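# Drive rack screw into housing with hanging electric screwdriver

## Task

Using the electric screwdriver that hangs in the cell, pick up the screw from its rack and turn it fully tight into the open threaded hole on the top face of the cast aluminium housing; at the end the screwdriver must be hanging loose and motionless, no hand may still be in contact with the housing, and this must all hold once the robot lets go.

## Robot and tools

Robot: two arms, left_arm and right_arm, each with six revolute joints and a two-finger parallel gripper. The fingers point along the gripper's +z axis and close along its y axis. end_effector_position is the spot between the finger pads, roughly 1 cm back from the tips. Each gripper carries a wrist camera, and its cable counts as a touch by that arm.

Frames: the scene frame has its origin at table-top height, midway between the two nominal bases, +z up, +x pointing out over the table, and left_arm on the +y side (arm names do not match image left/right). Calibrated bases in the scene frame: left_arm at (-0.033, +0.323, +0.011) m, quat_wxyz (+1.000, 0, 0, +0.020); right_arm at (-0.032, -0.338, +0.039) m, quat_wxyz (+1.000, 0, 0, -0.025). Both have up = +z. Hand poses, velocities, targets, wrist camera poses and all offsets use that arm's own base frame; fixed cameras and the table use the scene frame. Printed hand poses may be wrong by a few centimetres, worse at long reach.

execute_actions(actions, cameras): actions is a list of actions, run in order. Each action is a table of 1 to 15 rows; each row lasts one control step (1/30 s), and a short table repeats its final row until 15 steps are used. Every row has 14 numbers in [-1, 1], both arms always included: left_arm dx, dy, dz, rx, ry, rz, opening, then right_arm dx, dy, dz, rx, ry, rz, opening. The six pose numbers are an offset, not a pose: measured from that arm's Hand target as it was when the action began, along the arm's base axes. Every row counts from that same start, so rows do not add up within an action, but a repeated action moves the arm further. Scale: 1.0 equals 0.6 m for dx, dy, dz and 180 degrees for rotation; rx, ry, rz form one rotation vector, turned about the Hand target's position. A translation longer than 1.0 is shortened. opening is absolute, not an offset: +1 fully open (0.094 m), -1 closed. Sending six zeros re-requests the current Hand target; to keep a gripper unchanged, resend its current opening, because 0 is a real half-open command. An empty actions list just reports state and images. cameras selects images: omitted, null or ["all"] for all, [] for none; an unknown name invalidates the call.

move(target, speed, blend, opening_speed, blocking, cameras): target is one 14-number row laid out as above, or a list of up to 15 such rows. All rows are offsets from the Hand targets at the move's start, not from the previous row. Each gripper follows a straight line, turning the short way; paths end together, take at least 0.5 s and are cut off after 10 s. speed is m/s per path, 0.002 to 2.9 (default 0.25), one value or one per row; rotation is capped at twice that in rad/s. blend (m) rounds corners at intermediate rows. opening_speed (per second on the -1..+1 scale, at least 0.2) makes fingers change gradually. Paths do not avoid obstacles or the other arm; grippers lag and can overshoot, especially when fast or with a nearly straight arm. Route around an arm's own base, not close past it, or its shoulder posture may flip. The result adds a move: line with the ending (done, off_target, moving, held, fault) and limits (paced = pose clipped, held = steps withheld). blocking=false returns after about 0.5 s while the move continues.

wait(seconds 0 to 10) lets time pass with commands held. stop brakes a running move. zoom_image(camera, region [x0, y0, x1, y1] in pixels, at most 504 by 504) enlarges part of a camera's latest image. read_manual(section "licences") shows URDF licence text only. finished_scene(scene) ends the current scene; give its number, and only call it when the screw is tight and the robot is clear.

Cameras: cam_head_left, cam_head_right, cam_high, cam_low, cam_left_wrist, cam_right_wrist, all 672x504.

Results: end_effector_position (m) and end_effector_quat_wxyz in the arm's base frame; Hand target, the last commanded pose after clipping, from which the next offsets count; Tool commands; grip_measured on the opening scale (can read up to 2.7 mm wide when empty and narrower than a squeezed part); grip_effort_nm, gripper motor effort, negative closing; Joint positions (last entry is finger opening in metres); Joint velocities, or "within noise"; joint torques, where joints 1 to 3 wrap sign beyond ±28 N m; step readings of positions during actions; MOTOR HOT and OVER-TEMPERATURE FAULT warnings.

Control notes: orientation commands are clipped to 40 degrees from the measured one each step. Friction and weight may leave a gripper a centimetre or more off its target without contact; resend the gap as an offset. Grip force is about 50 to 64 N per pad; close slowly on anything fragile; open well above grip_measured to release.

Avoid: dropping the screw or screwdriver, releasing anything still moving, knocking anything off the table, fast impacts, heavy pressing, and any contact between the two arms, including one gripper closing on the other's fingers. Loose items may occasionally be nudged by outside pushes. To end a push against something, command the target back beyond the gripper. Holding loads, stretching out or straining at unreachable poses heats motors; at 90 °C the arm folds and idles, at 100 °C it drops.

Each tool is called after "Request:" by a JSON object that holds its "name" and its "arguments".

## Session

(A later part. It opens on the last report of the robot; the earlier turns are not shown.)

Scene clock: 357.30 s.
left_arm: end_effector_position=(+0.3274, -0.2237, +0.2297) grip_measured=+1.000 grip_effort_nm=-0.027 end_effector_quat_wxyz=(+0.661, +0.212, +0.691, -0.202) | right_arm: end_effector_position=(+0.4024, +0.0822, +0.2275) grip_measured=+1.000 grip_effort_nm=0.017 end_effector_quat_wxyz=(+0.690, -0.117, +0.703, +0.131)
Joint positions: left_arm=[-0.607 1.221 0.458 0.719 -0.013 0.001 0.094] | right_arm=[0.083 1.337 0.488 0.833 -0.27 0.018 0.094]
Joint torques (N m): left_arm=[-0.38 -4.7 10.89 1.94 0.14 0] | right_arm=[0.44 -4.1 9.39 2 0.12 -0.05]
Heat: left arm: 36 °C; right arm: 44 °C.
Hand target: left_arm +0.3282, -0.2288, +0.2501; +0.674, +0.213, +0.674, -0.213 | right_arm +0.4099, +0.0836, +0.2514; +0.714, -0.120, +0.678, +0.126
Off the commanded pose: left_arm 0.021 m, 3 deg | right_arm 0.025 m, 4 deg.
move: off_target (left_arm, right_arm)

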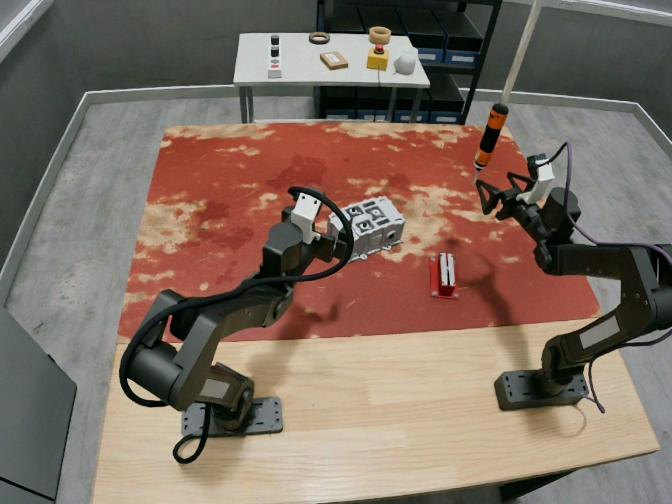

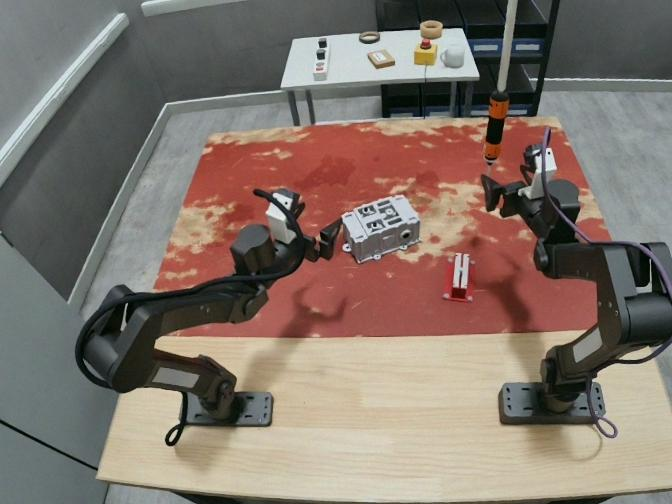

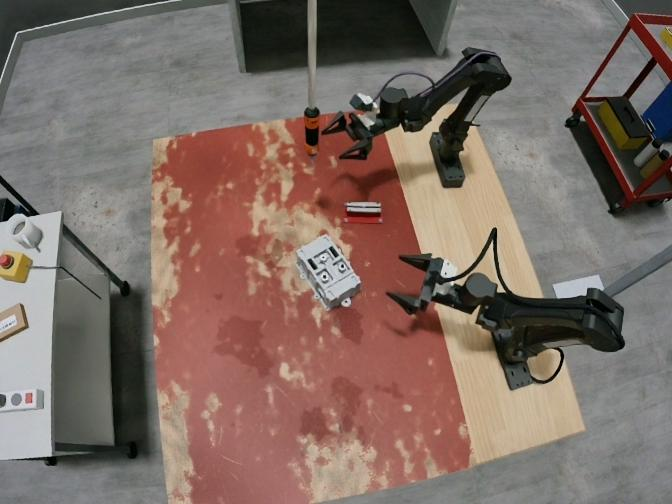

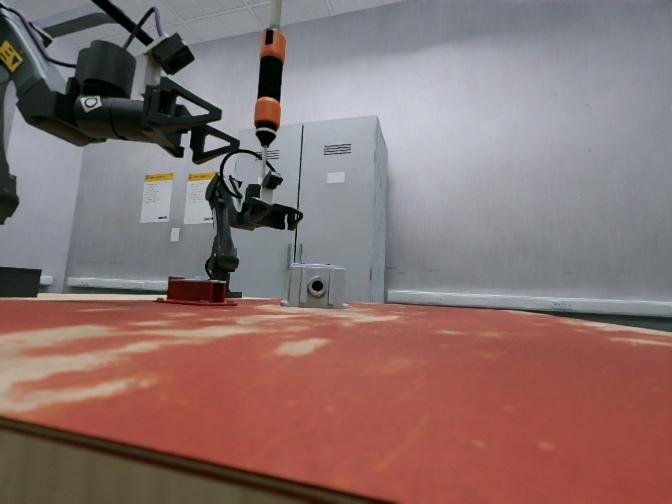

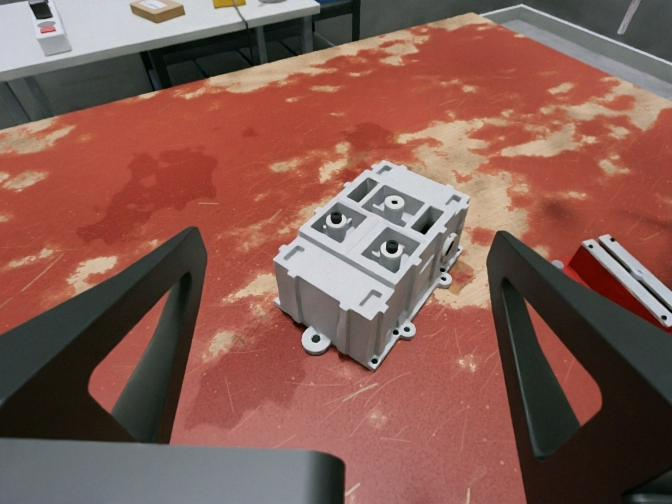

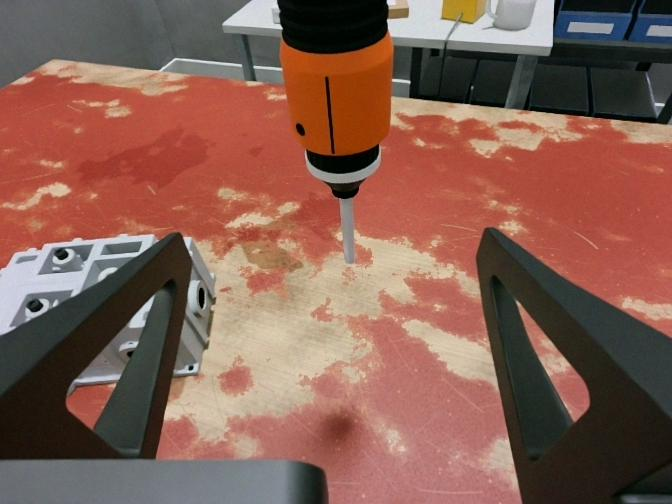

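Request:
{"name": "move", "arguments": {"target": [0,0,0,0,0,0,1, 0.07,0.027,0.0343,0.0019,-0.0052,0,1], "speed": 0.1}}

Scene clock: 384.33 s.
left_arm: end_effector_position=(+0.3274, -0.2237, +0.2297) grip_measured=+1.000 grip_effort_nm=-0.032 end_effector_quat_wxyz=(+0.661, +0.212, +0.691, -0.202) | right_arm: end_effector_position=(+0.4455, +0.0983, +0.2568) grip_measured=+1.000 grip_effort_nm=0.017 end_effector_quat_wxyz=(+0.708, -0.119, +0.684, +0.130)
Joint positions: left_arm=[-0.607 1.221 0.458 0.719 -0.013 0.001 0.094] | right_arm=[0.127 1.481 0.683 0.834 -0.226 0.018 0.094]
Joint torques (N m): left_arm=[-0.34 -4.68 10.93 1.95 0.14 0] | right_arm=[0.44 -5.71 9.44 1.66 0.11 -0.02]
Heat: left arm: 37 °C; right arm: 47 °C.
Hand target: left_arm +0.3282, -0.2288, +0.2501; +0.674, +0.213, +0.674, -0.213 | right_arm +0.4518, +0.0999, +0.2721; +0.720, -0.119, +0.672, +0.127
Off the commanded pose: left_arm 0.021 m, 3 deg | right_arm 0.017 m, 2 deg.
move: off_target (left_arm, right_arm)

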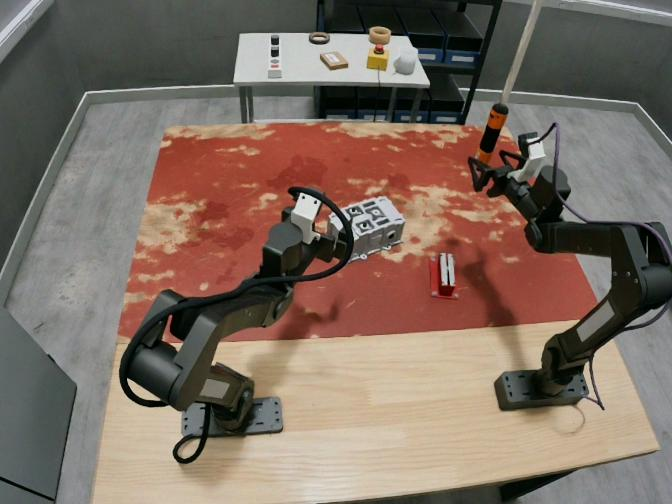

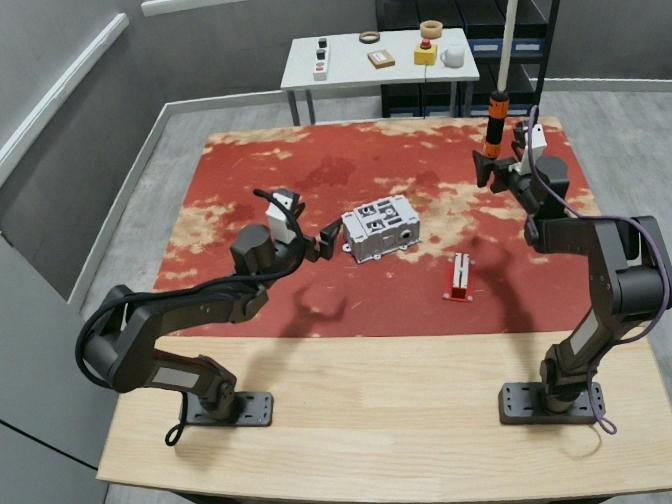

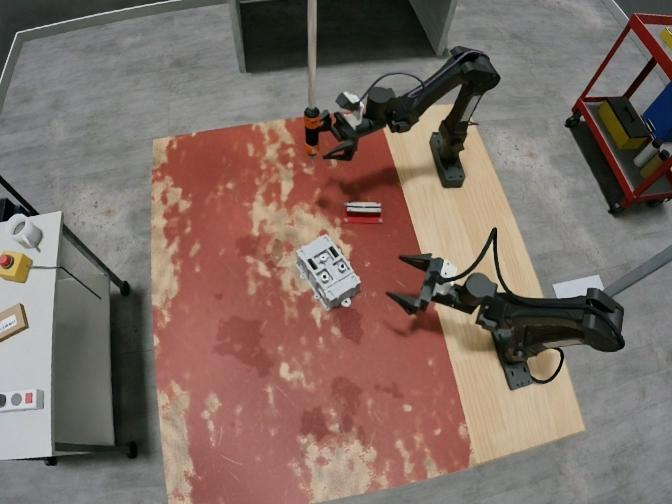

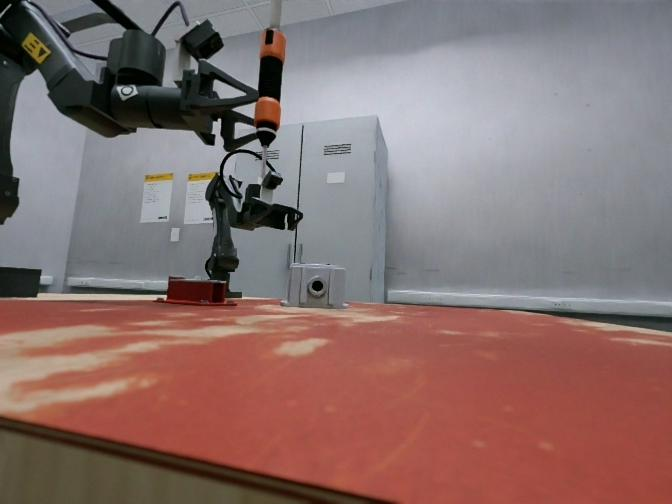

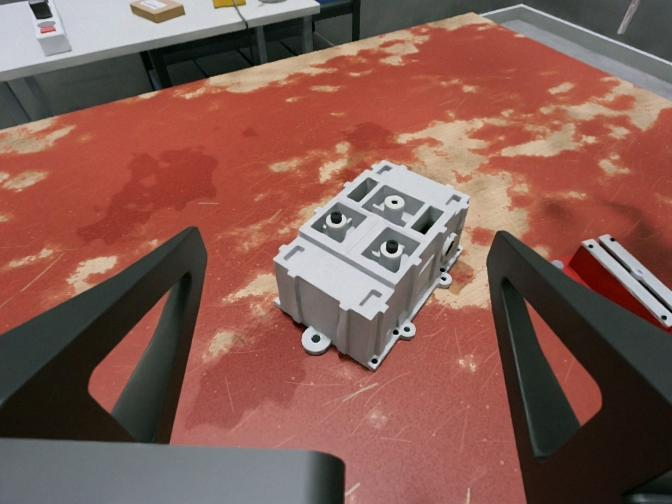

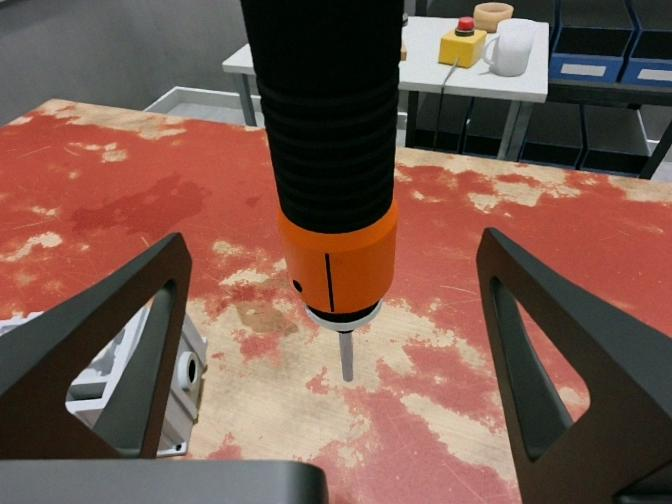

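Request:
{"name": "move", "arguments": {"target": [0,0,0,0,0,0,1, 0.0165,0.0055,0.005,0,0.0028,0,1], "speed": 0.1, "cameras": ["cam_right_wrist","cam_low","cam_high"]}}

Scene clock: 413.03 s.
left_arm: end_effector_position=(+0.3274, -0.2237, +0.2297) grip_measured=+1.000 grip_effort_nm=-0.022 end_effector_quat_wxyz=(+0.661, +0.212, +0.691, -0.202) | right_arm: end_effector_position=(+0.4554, +0.1012, +0.2597) grip_measured=+1.000 grip_effort_nm=0.022 end_effector_quat_wxyz=(+0.705, -0.118, +0.687, +0.130)
Joint positions: left_arm=[-0.607 1.221 0.458 0.719 -0.013 0.001 0.094] | right_arm=[0.133 1.51 0.732 0.807 -0.22 0.018 0.094]
Joint torques (N m): left_arm=[-0.38 -4.68 10.91 1.95 0.14 0] | right_arm=[0.44 -5.94 9.61 1.65 0.1 -0.01]
Heat: left arm: 38 °C; right arm: 46 °C.
Hand target: left_arm +0.3282, -0.2288, +0.2501; +0.674, +0.213, +0.674, -0.213 | right_arm +0.4618, +0.1033, +0.2751; +0.717, -0.119, +0.675, +0.128
Off the commanded pose: left_arm 0.021 m, 3 deg | right_arm 0.017 m, 2 deg.
move: off_target (left_arm, right_arm)
Images, in order (width x height): cam_high 672x504, cam_low 672x504, cam_right_wrist 672x504.

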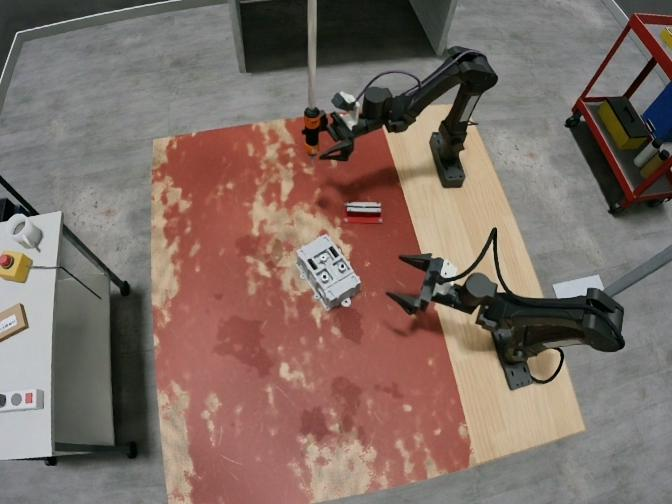

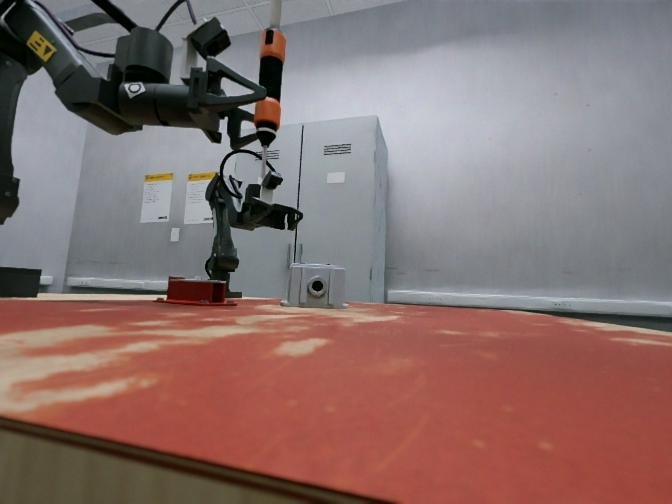

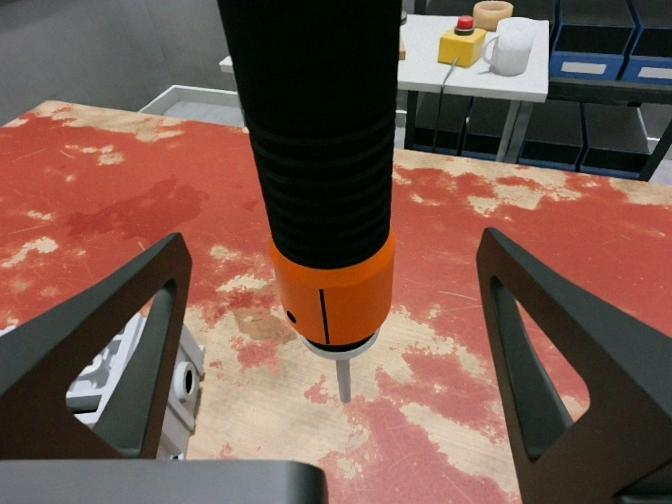

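Request:
{"name": "zoom_image", "arguments": {"camera": "cam_right_wrist", "region": [180, 0, 500, 240]}}

Request:
{"name": "zoom_image", "arguments": {"camera": "cam_right_wrist", "region": [180, 220, 500, 460]}}

Request:
{"name": "zoom_image", "arguments": {"camera": "cam_low", "region": [180, 0, 380, 200]}}

Scaled by 1.575 (camera's finer frame: 960x720).

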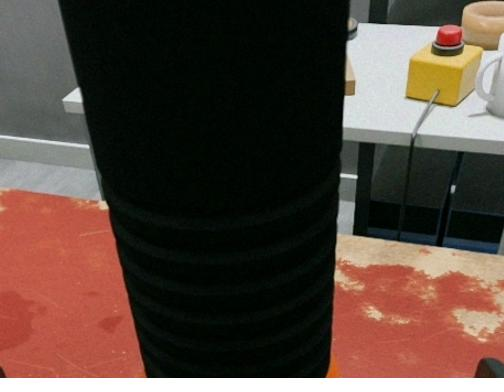

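Scaled by 1.575 (camera's finer frame: 960x720).

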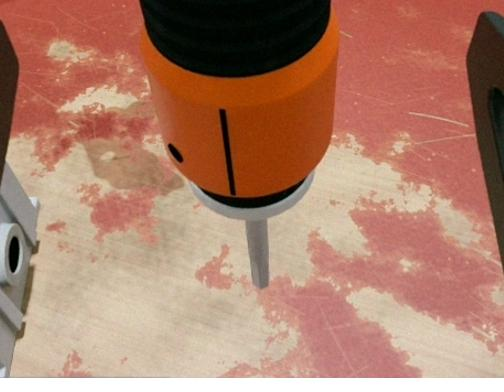

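Scaled by 2.520 (camera's finer frame: 960x720).

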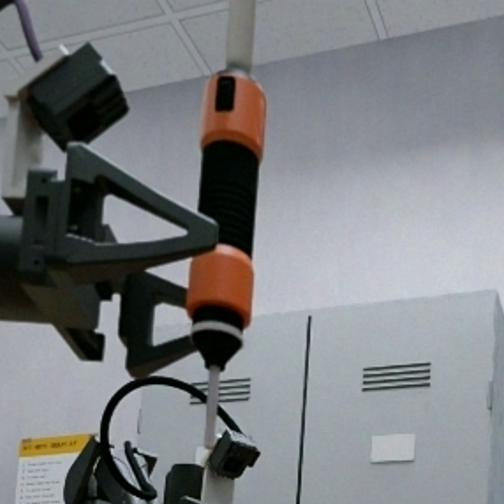

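Request:
{"name": "move", "arguments": {"target": [0,0,0,0,0,0,1, 0,0,0,0,0,0,-0.5], "opening_speed": 0.6}}

Scene clock: 450.73 s.
left_arm: end_effector_position=(+0.3274, -0.2237, +0.2296) grip_measured=+1.000 grip_effort_nm=-0.022 end_effector_quat_wxyz=(+0.661, +0.212, +0.691, -0.202) | right_arm: end_effector_position=(+0.4555, +0.1010, +0.2595) grip_measured=-0.212 grip_effort_nm=-1.009 end_effector_quat_wxyz=(+0.705, -0.118, +0.688, +0.130)
Joint positions: left_arm=[-0.607 1.221 0.458 0.719 -0.013 0.001 0.094] | right_arm=[0.133 1.51 0.732 0.806 -0.218 0.018 0.037]
Joint torques (N m): left_arm=[-0.36 -4.66 10.89 1.93 0.14 0] | right_arm=[0.5 -5.9 9.69 1.69 0.11 -0.03]
Heat: left arm: 38 °C; right arm: 45 °C.
Hand target: left_arm +0.3282, -0.2288, +0.2501; +0.674, +0.213, +0.674, -0.213 | right_arm +0.4618, +0.1032, +0.2750; +0.717, -0.118, +0.675, +0.128
Off the commanded pose: left_arm 0.021 m, 3 deg | right_arm 0.017 m, 2 deg.
move: off_target (left_arm, right_arm)

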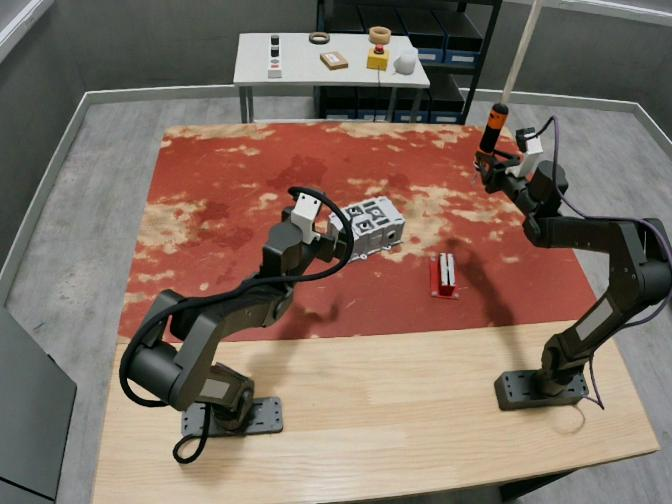

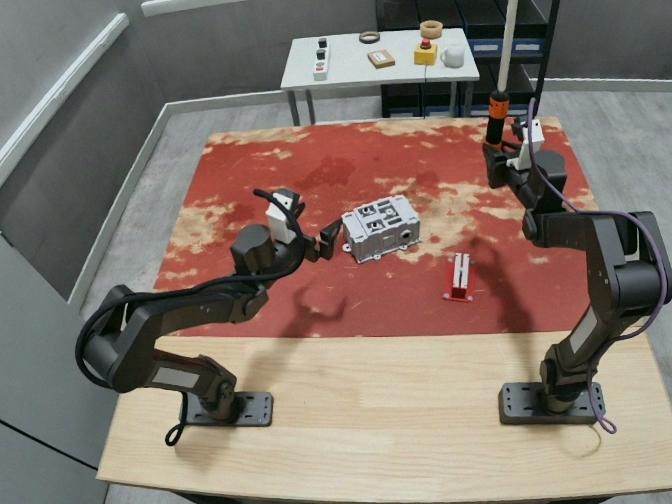

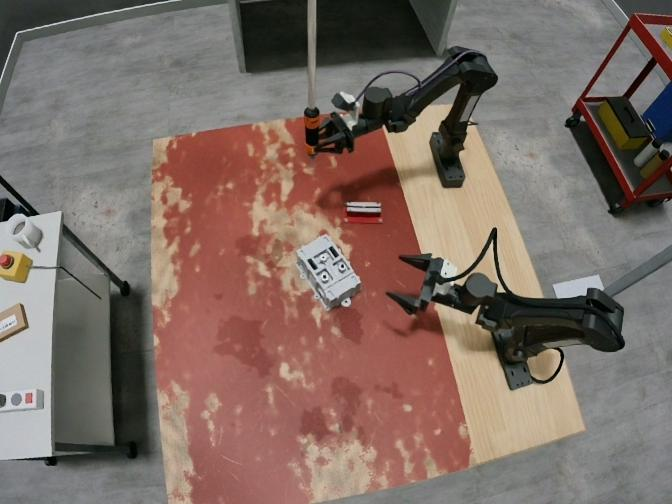

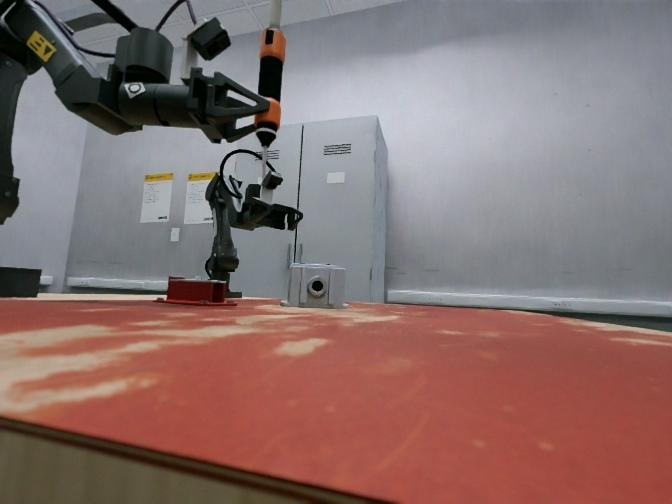

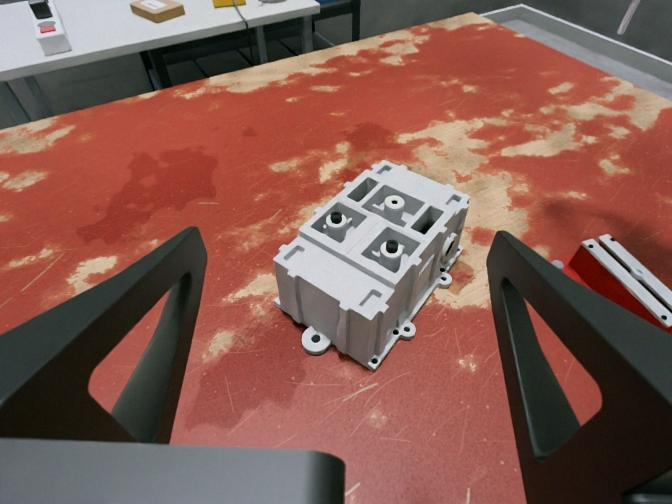

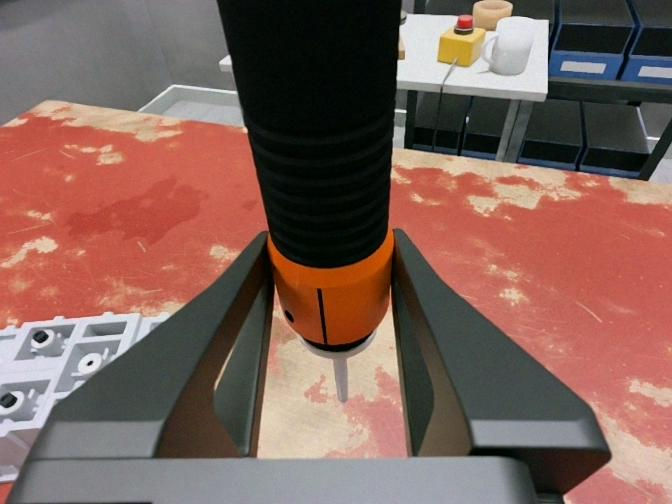

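Request:
{"name": "move", "arguments": {"target": [0,0,0,0,0,0,1, 0,0,0,0,0,0,1], "opening_speed": 1.0, "cameras": ["cam_right_wrist"]}}

Request:
{"name": "move", "arguments": {"target": [0,0,0,0,0,0,1, 0,0,0.0,-0.0331,0.0551,0.1106,1], "speed": 0.15}}

Scene clock: 626.10 s.
left_arm: end_effector_position=(+0.3274, -0.2237, +0.2296) grip_measured=+1.000 grip_effort_nm=-0.032 end_effector_quat_wxyz=(+0.661, +0.212, +0.691, -0.202) | right_arm: end_effector_position=(+0.4555, +0.1010, +0.2595) grip_measured=+0.998 grip_effort_nm=0.125 end_effector_quat_wxyz=(+0.705, -0.118, +0.688, +0.130)
Joint positions: left_arm=[-0.607 1.221 0.458 0.719 -0.013 0.001 0.094] | right_arm=[0.133 1.51 0.732 0.806 -0.218 0.018 0.094]
Joint torques (N m): left_arm=[-0.38 -4.71 10.88 1.94 0.15 0.01] | right_arm=[0.61 -5.98 9.74 1.66 0.09 -0.01]
Heat: left arm: 41 °C; right arm: 45 °C.
Hand target: left_arm +0.3282, -0.2288, +0.2501; +0.674, +0.213, +0.674, -0.213 | right_arm +0.4618, +0.1032, +0.2750; +0.717, -0.118, +0.675, +0.128
Off the commanded pose: left_arm 0.021 m, 3 deg | right_arm 0.017 m, 2 deg.
move: off_target (left_arm, right_arm)

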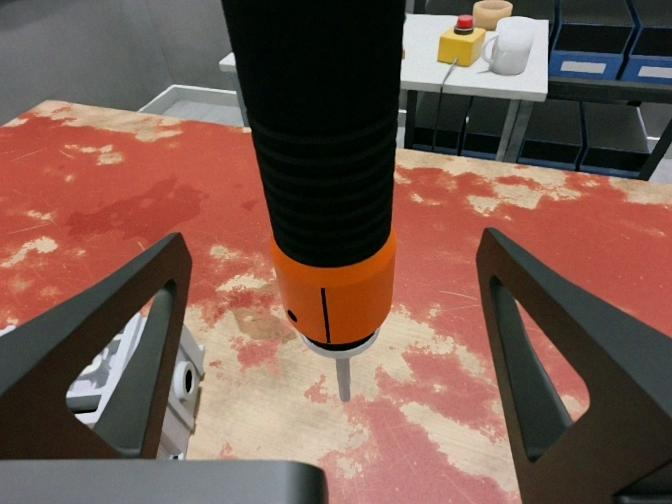

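Scene clock: 628.27 s.
left_arm: end_effector_position=(+0.3274, -0.2237, +0.2296) grip_measured=+1.000 grip_effort_nm=-0.022 end_effector_quat_wxyz=(+0.661, +0.212, +0.691, -0.202) | right_arm: end_effector_position=(+0.4566, +0.1029, +0.2594) grip_measured=+0.998 grip_effort_nm=0.125 end_effector_quat_wxyz=(+0.604, -0.247, +0.723, +0.227)
Joint positions: left_arm=[-0.607 1.221 0.458 0.719 -0.013 0.001 0.094] | right_arm=[-0.03 1.542 0.988 0.333 -0.707 -0.116 0.094]
Joint torques (N m): left_arm=[-0.36 -4.68 10.89 1.95 0.14 0.01] | right_arm=[-0.49 -6.67 10.25 1.52 -0.25 -0.09]
Heat: left arm: 41 °C; right arm: 45 °C.
Hand target: left_arm +0.3282, -0.2288, +0.2501; +0.674, +0.213, +0.674, -0.213 | right_arm +0.4617, +0.1033, +0.2750; +0.616, -0.259, +0.709, +0.224
Off the commanded pose: left_arm 0.021 m, 3 deg | right_arm 0.016 m, 2 deg.
move: off_target (left_arm, right_arm)

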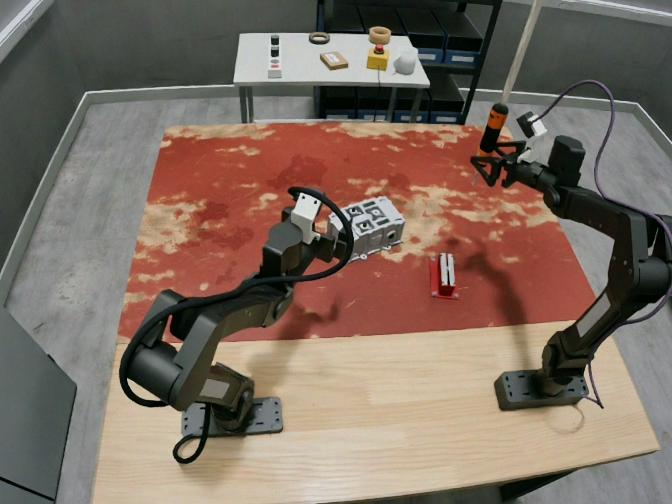

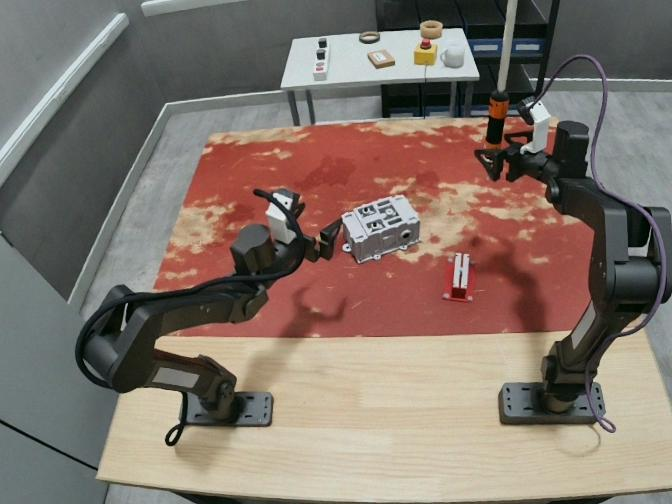

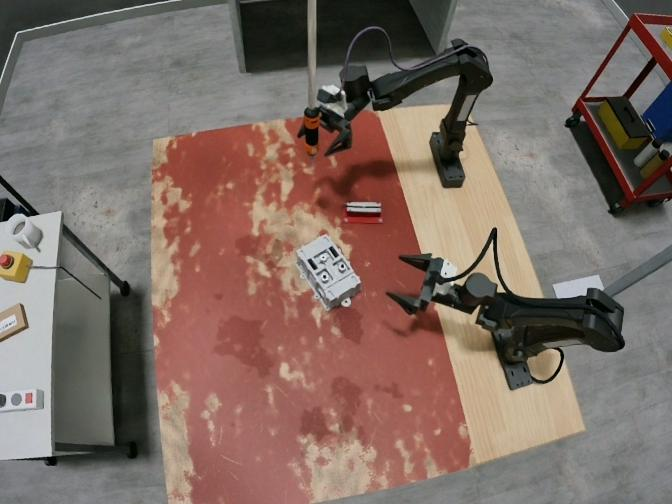

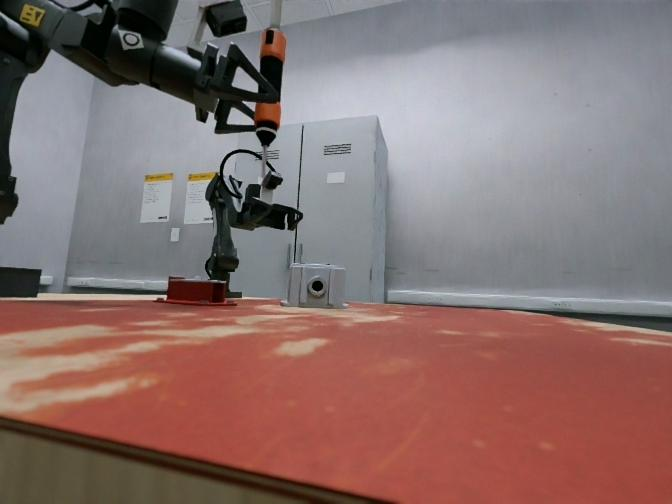

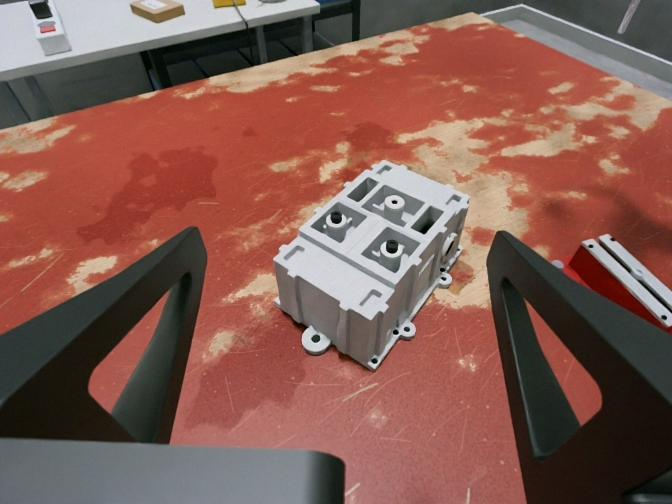

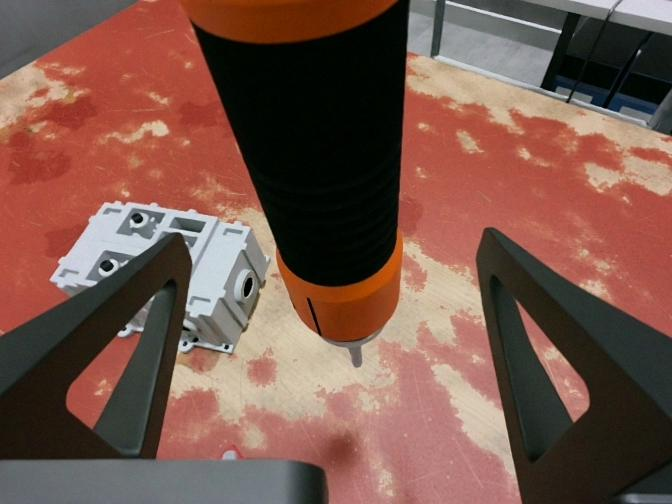

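Request:
{"name": "move", "arguments": {"target": [0,0,0,0,0,0,1, 0,0,0.0,-0.0189,-0.0159,0.0042,1], "speed": 0.15, "cameras": ["cam_right_wrist", "cam_low"]}}

Scene clock: 664.57 s.
left_arm: end_effector_position=(+0.3274, -0.2237, +0.2296) grip_measured=+1.000 grip_effort_nm=-0.022 end_effector_quat_wxyz=(+0.661, +0.212, +0.691, -0.202) | right_arm: end_effector_position=(+0.4562, +0.1033, +0.2593) grip_measured=+0.998 grip_effort_nm=0.125 end_effector_quat_wxyz=(+0.612, -0.277, +0.712, +0.203)
Joint positions: left_arm=[-0.607 1.221 0.458 0.719 -0.013 0.001 0.094] | right_arm=[-0.03 1.542 0.988 0.332 -0.709 -0.196 0.094]
Joint torques (N m): left_arm=[-0.38 -4.67 10.89 1.95 0.13 0] | right_arm=[-0.7 -6.64 10.28 1.55 -0.3 -0.09]
Heat: left arm: 42 °C; right arm: 43 °C.
Hand target: left_arm +0.3282, -0.2288, +0.2501; +0.674, +0.213, +0.674, -0.213 | right_arm +0.4617, +0.1033, +0.2750; +0.624, -0.287, +0.698, +0.201
Off the commanded pose: left_arm 0.021 m, 3 deg | right_arm 0.017 m, 2 deg.
move: off_target (left_arm, right_arm)
Images, in order (width x height): cam_low 672x504, cam_right_wrist 672x504.

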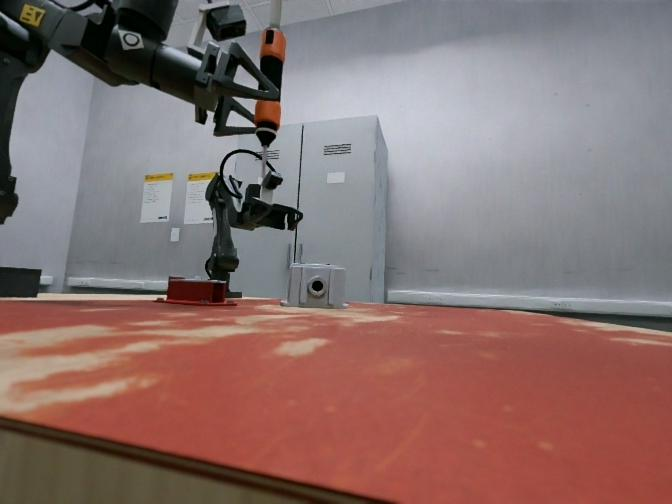

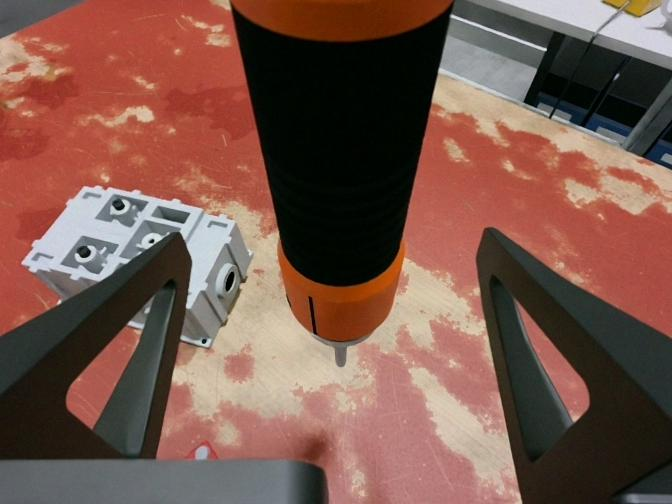

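Request:
{"name": "move", "arguments": {"target": [0,0,0,0,0,0,1, -0.005,-0.004,0.0,0,0,0,1], "speed": 0.1, "cameras": ["cam_right_wrist"]}}

Request:
{"name": "move", "arguments": {"target": [0,0,0,0,0,0,1, 0,0,0,0,0,0,-0.5], "opening_speed": 0.6}}

Scene clock: 691.17 s.
left_arm: end_effector_position=(+0.3274, -0.2237, +0.2296) grip_measured=+1.000 grip_effort_nm=-0.022 end_effector_quat_wxyz=(+0.661, +0.212, +0.691, -0.202) | right_arm: end_effector_position=(+0.4562, +0.1007, +0.2591) grip_measured=+0.998 grip_effort_nm=0.120 end_effector_quat_wxyz=(+0.612, -0.277, +0.712, +0.203)
Joint positions: left_arm=[-0.607 1.221 0.458 0.719 -0.013 0.001 0.094] | right_arm=[-0.038 1.542 0.988 0.33 -0.716 -0.198 0.094]
Joint torques (N m): left_arm=[-0.35 -4.68 10.89 1.96 0.13 0.01] | right_arm=[-0.43 -7.36 9.57 1.56 -0.25 -0.07]
Heat: left arm: 42 °C; right arm: 43 °C.
Hand target: left_arm +0.3282, -0.2288, +0.2501; +0.674, +0.213, +0.674, -0.213 | right_arm +0.4588, +0.1008, +0.2750; +0.624, -0.287, +0.698, +0.201
Off the commanded pose: left_arm 0.021 m, 3 deg | right_arm 0.016 m, 2 deg.
move: off_target (left_arm, right_arm)

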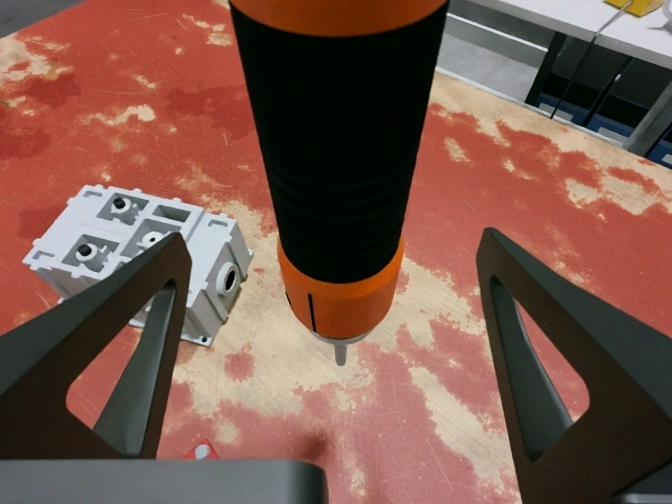

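Scene clock: 693.87 s.
left_arm: end_effector_position=(+0.3274, -0.2237, +0.2296) grip_measured=+1.000 grip_effort_nm=-0.022 end_effector_quat_wxyz=(+0.661, +0.212, +0.691, -0.202) | right_arm: end_effector_position=(+0.4559, +0.1010, +0.2590) grip_measured=-0.212 grip_effort_nm=-1.004 end_effector_quat_wxyz=(+0.612, -0.277, +0.712, +0.204)
Joint positions: left_arm=[-0.607 1.221 0.458 0.719 -0.013 0.001 0.094] | right_arm=[-0.038 1.542 0.988 0.329 -0.718 -0.2 0.037]
Joint torques (N m): left_arm=[-0.36 -4.67 10.91 1.94 0.15 0.02] | right_arm=[-0.47 -7.56 9.51 1.56 -0.26 -0.06]
Heat: left arm: 42 °C; right arm: 43 °C.
Hand target: left_arm +0.3282, -0.2288, +0.2501; +0.674, +0.213, +0.674, -0.213 | right_arm +0.4587, +0.1008, +0.2750; +0.624, -0.287, +0.698, +0.201
Off the commanded pose: left_arm 0.021 m, 3 deg | right_arm 0.016 m, 2 deg.
move: off_target (left_arm, right_arm)

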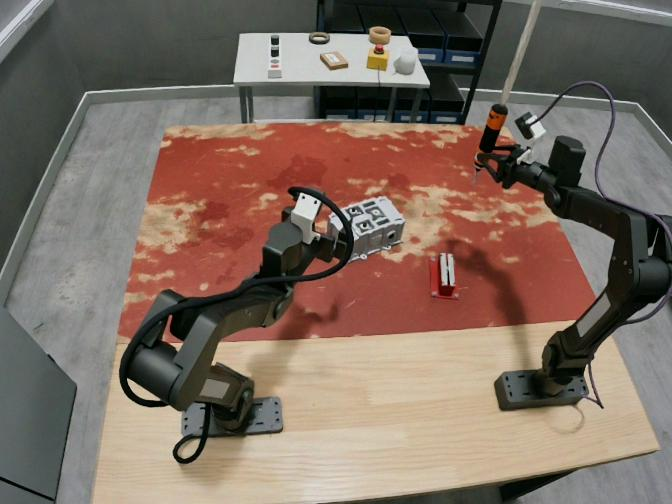

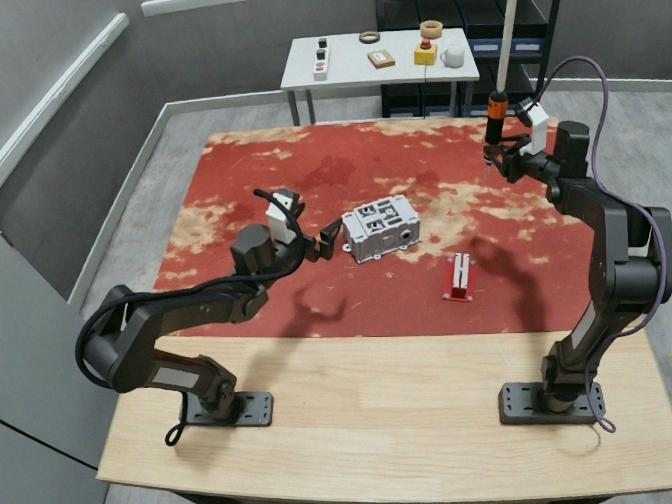

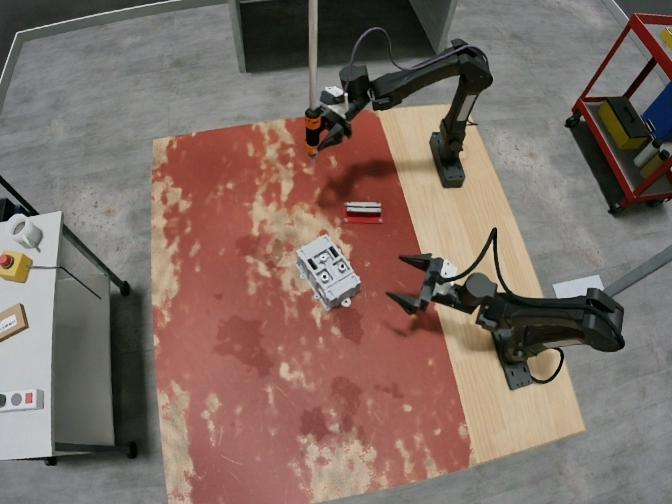

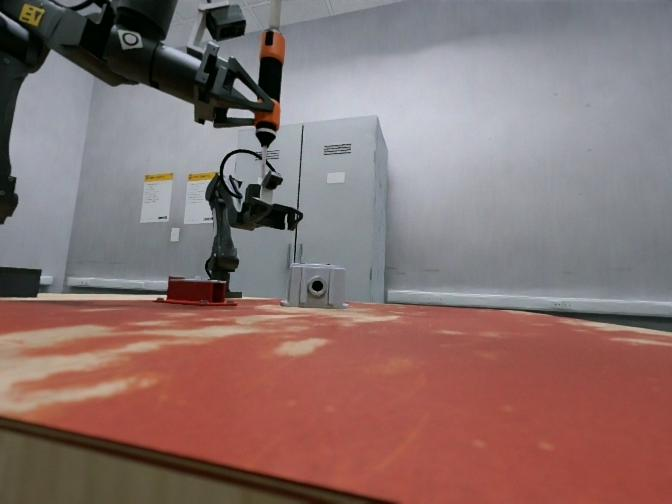

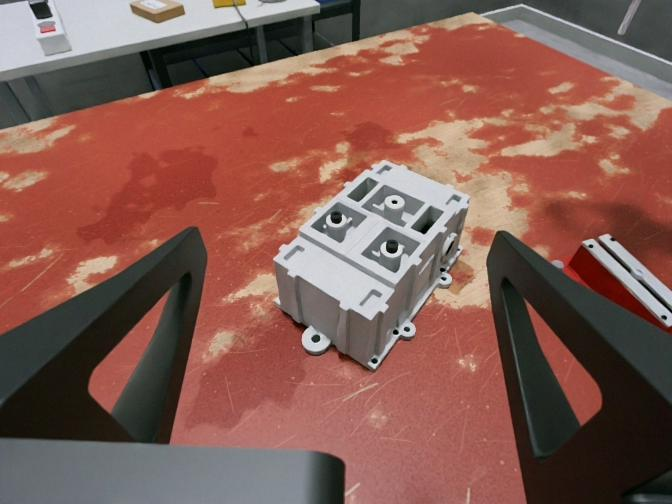

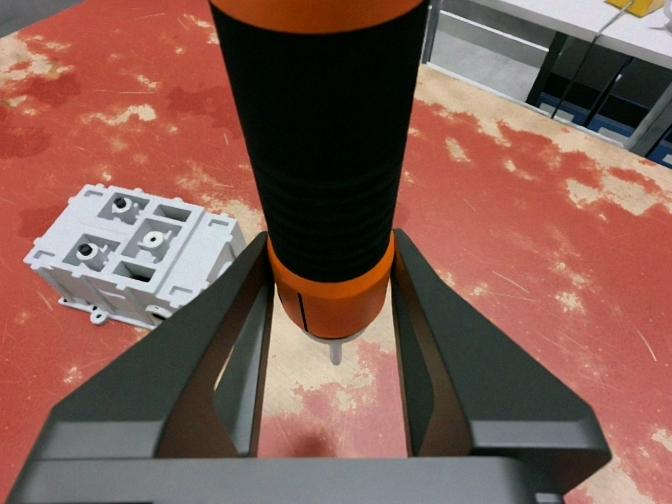

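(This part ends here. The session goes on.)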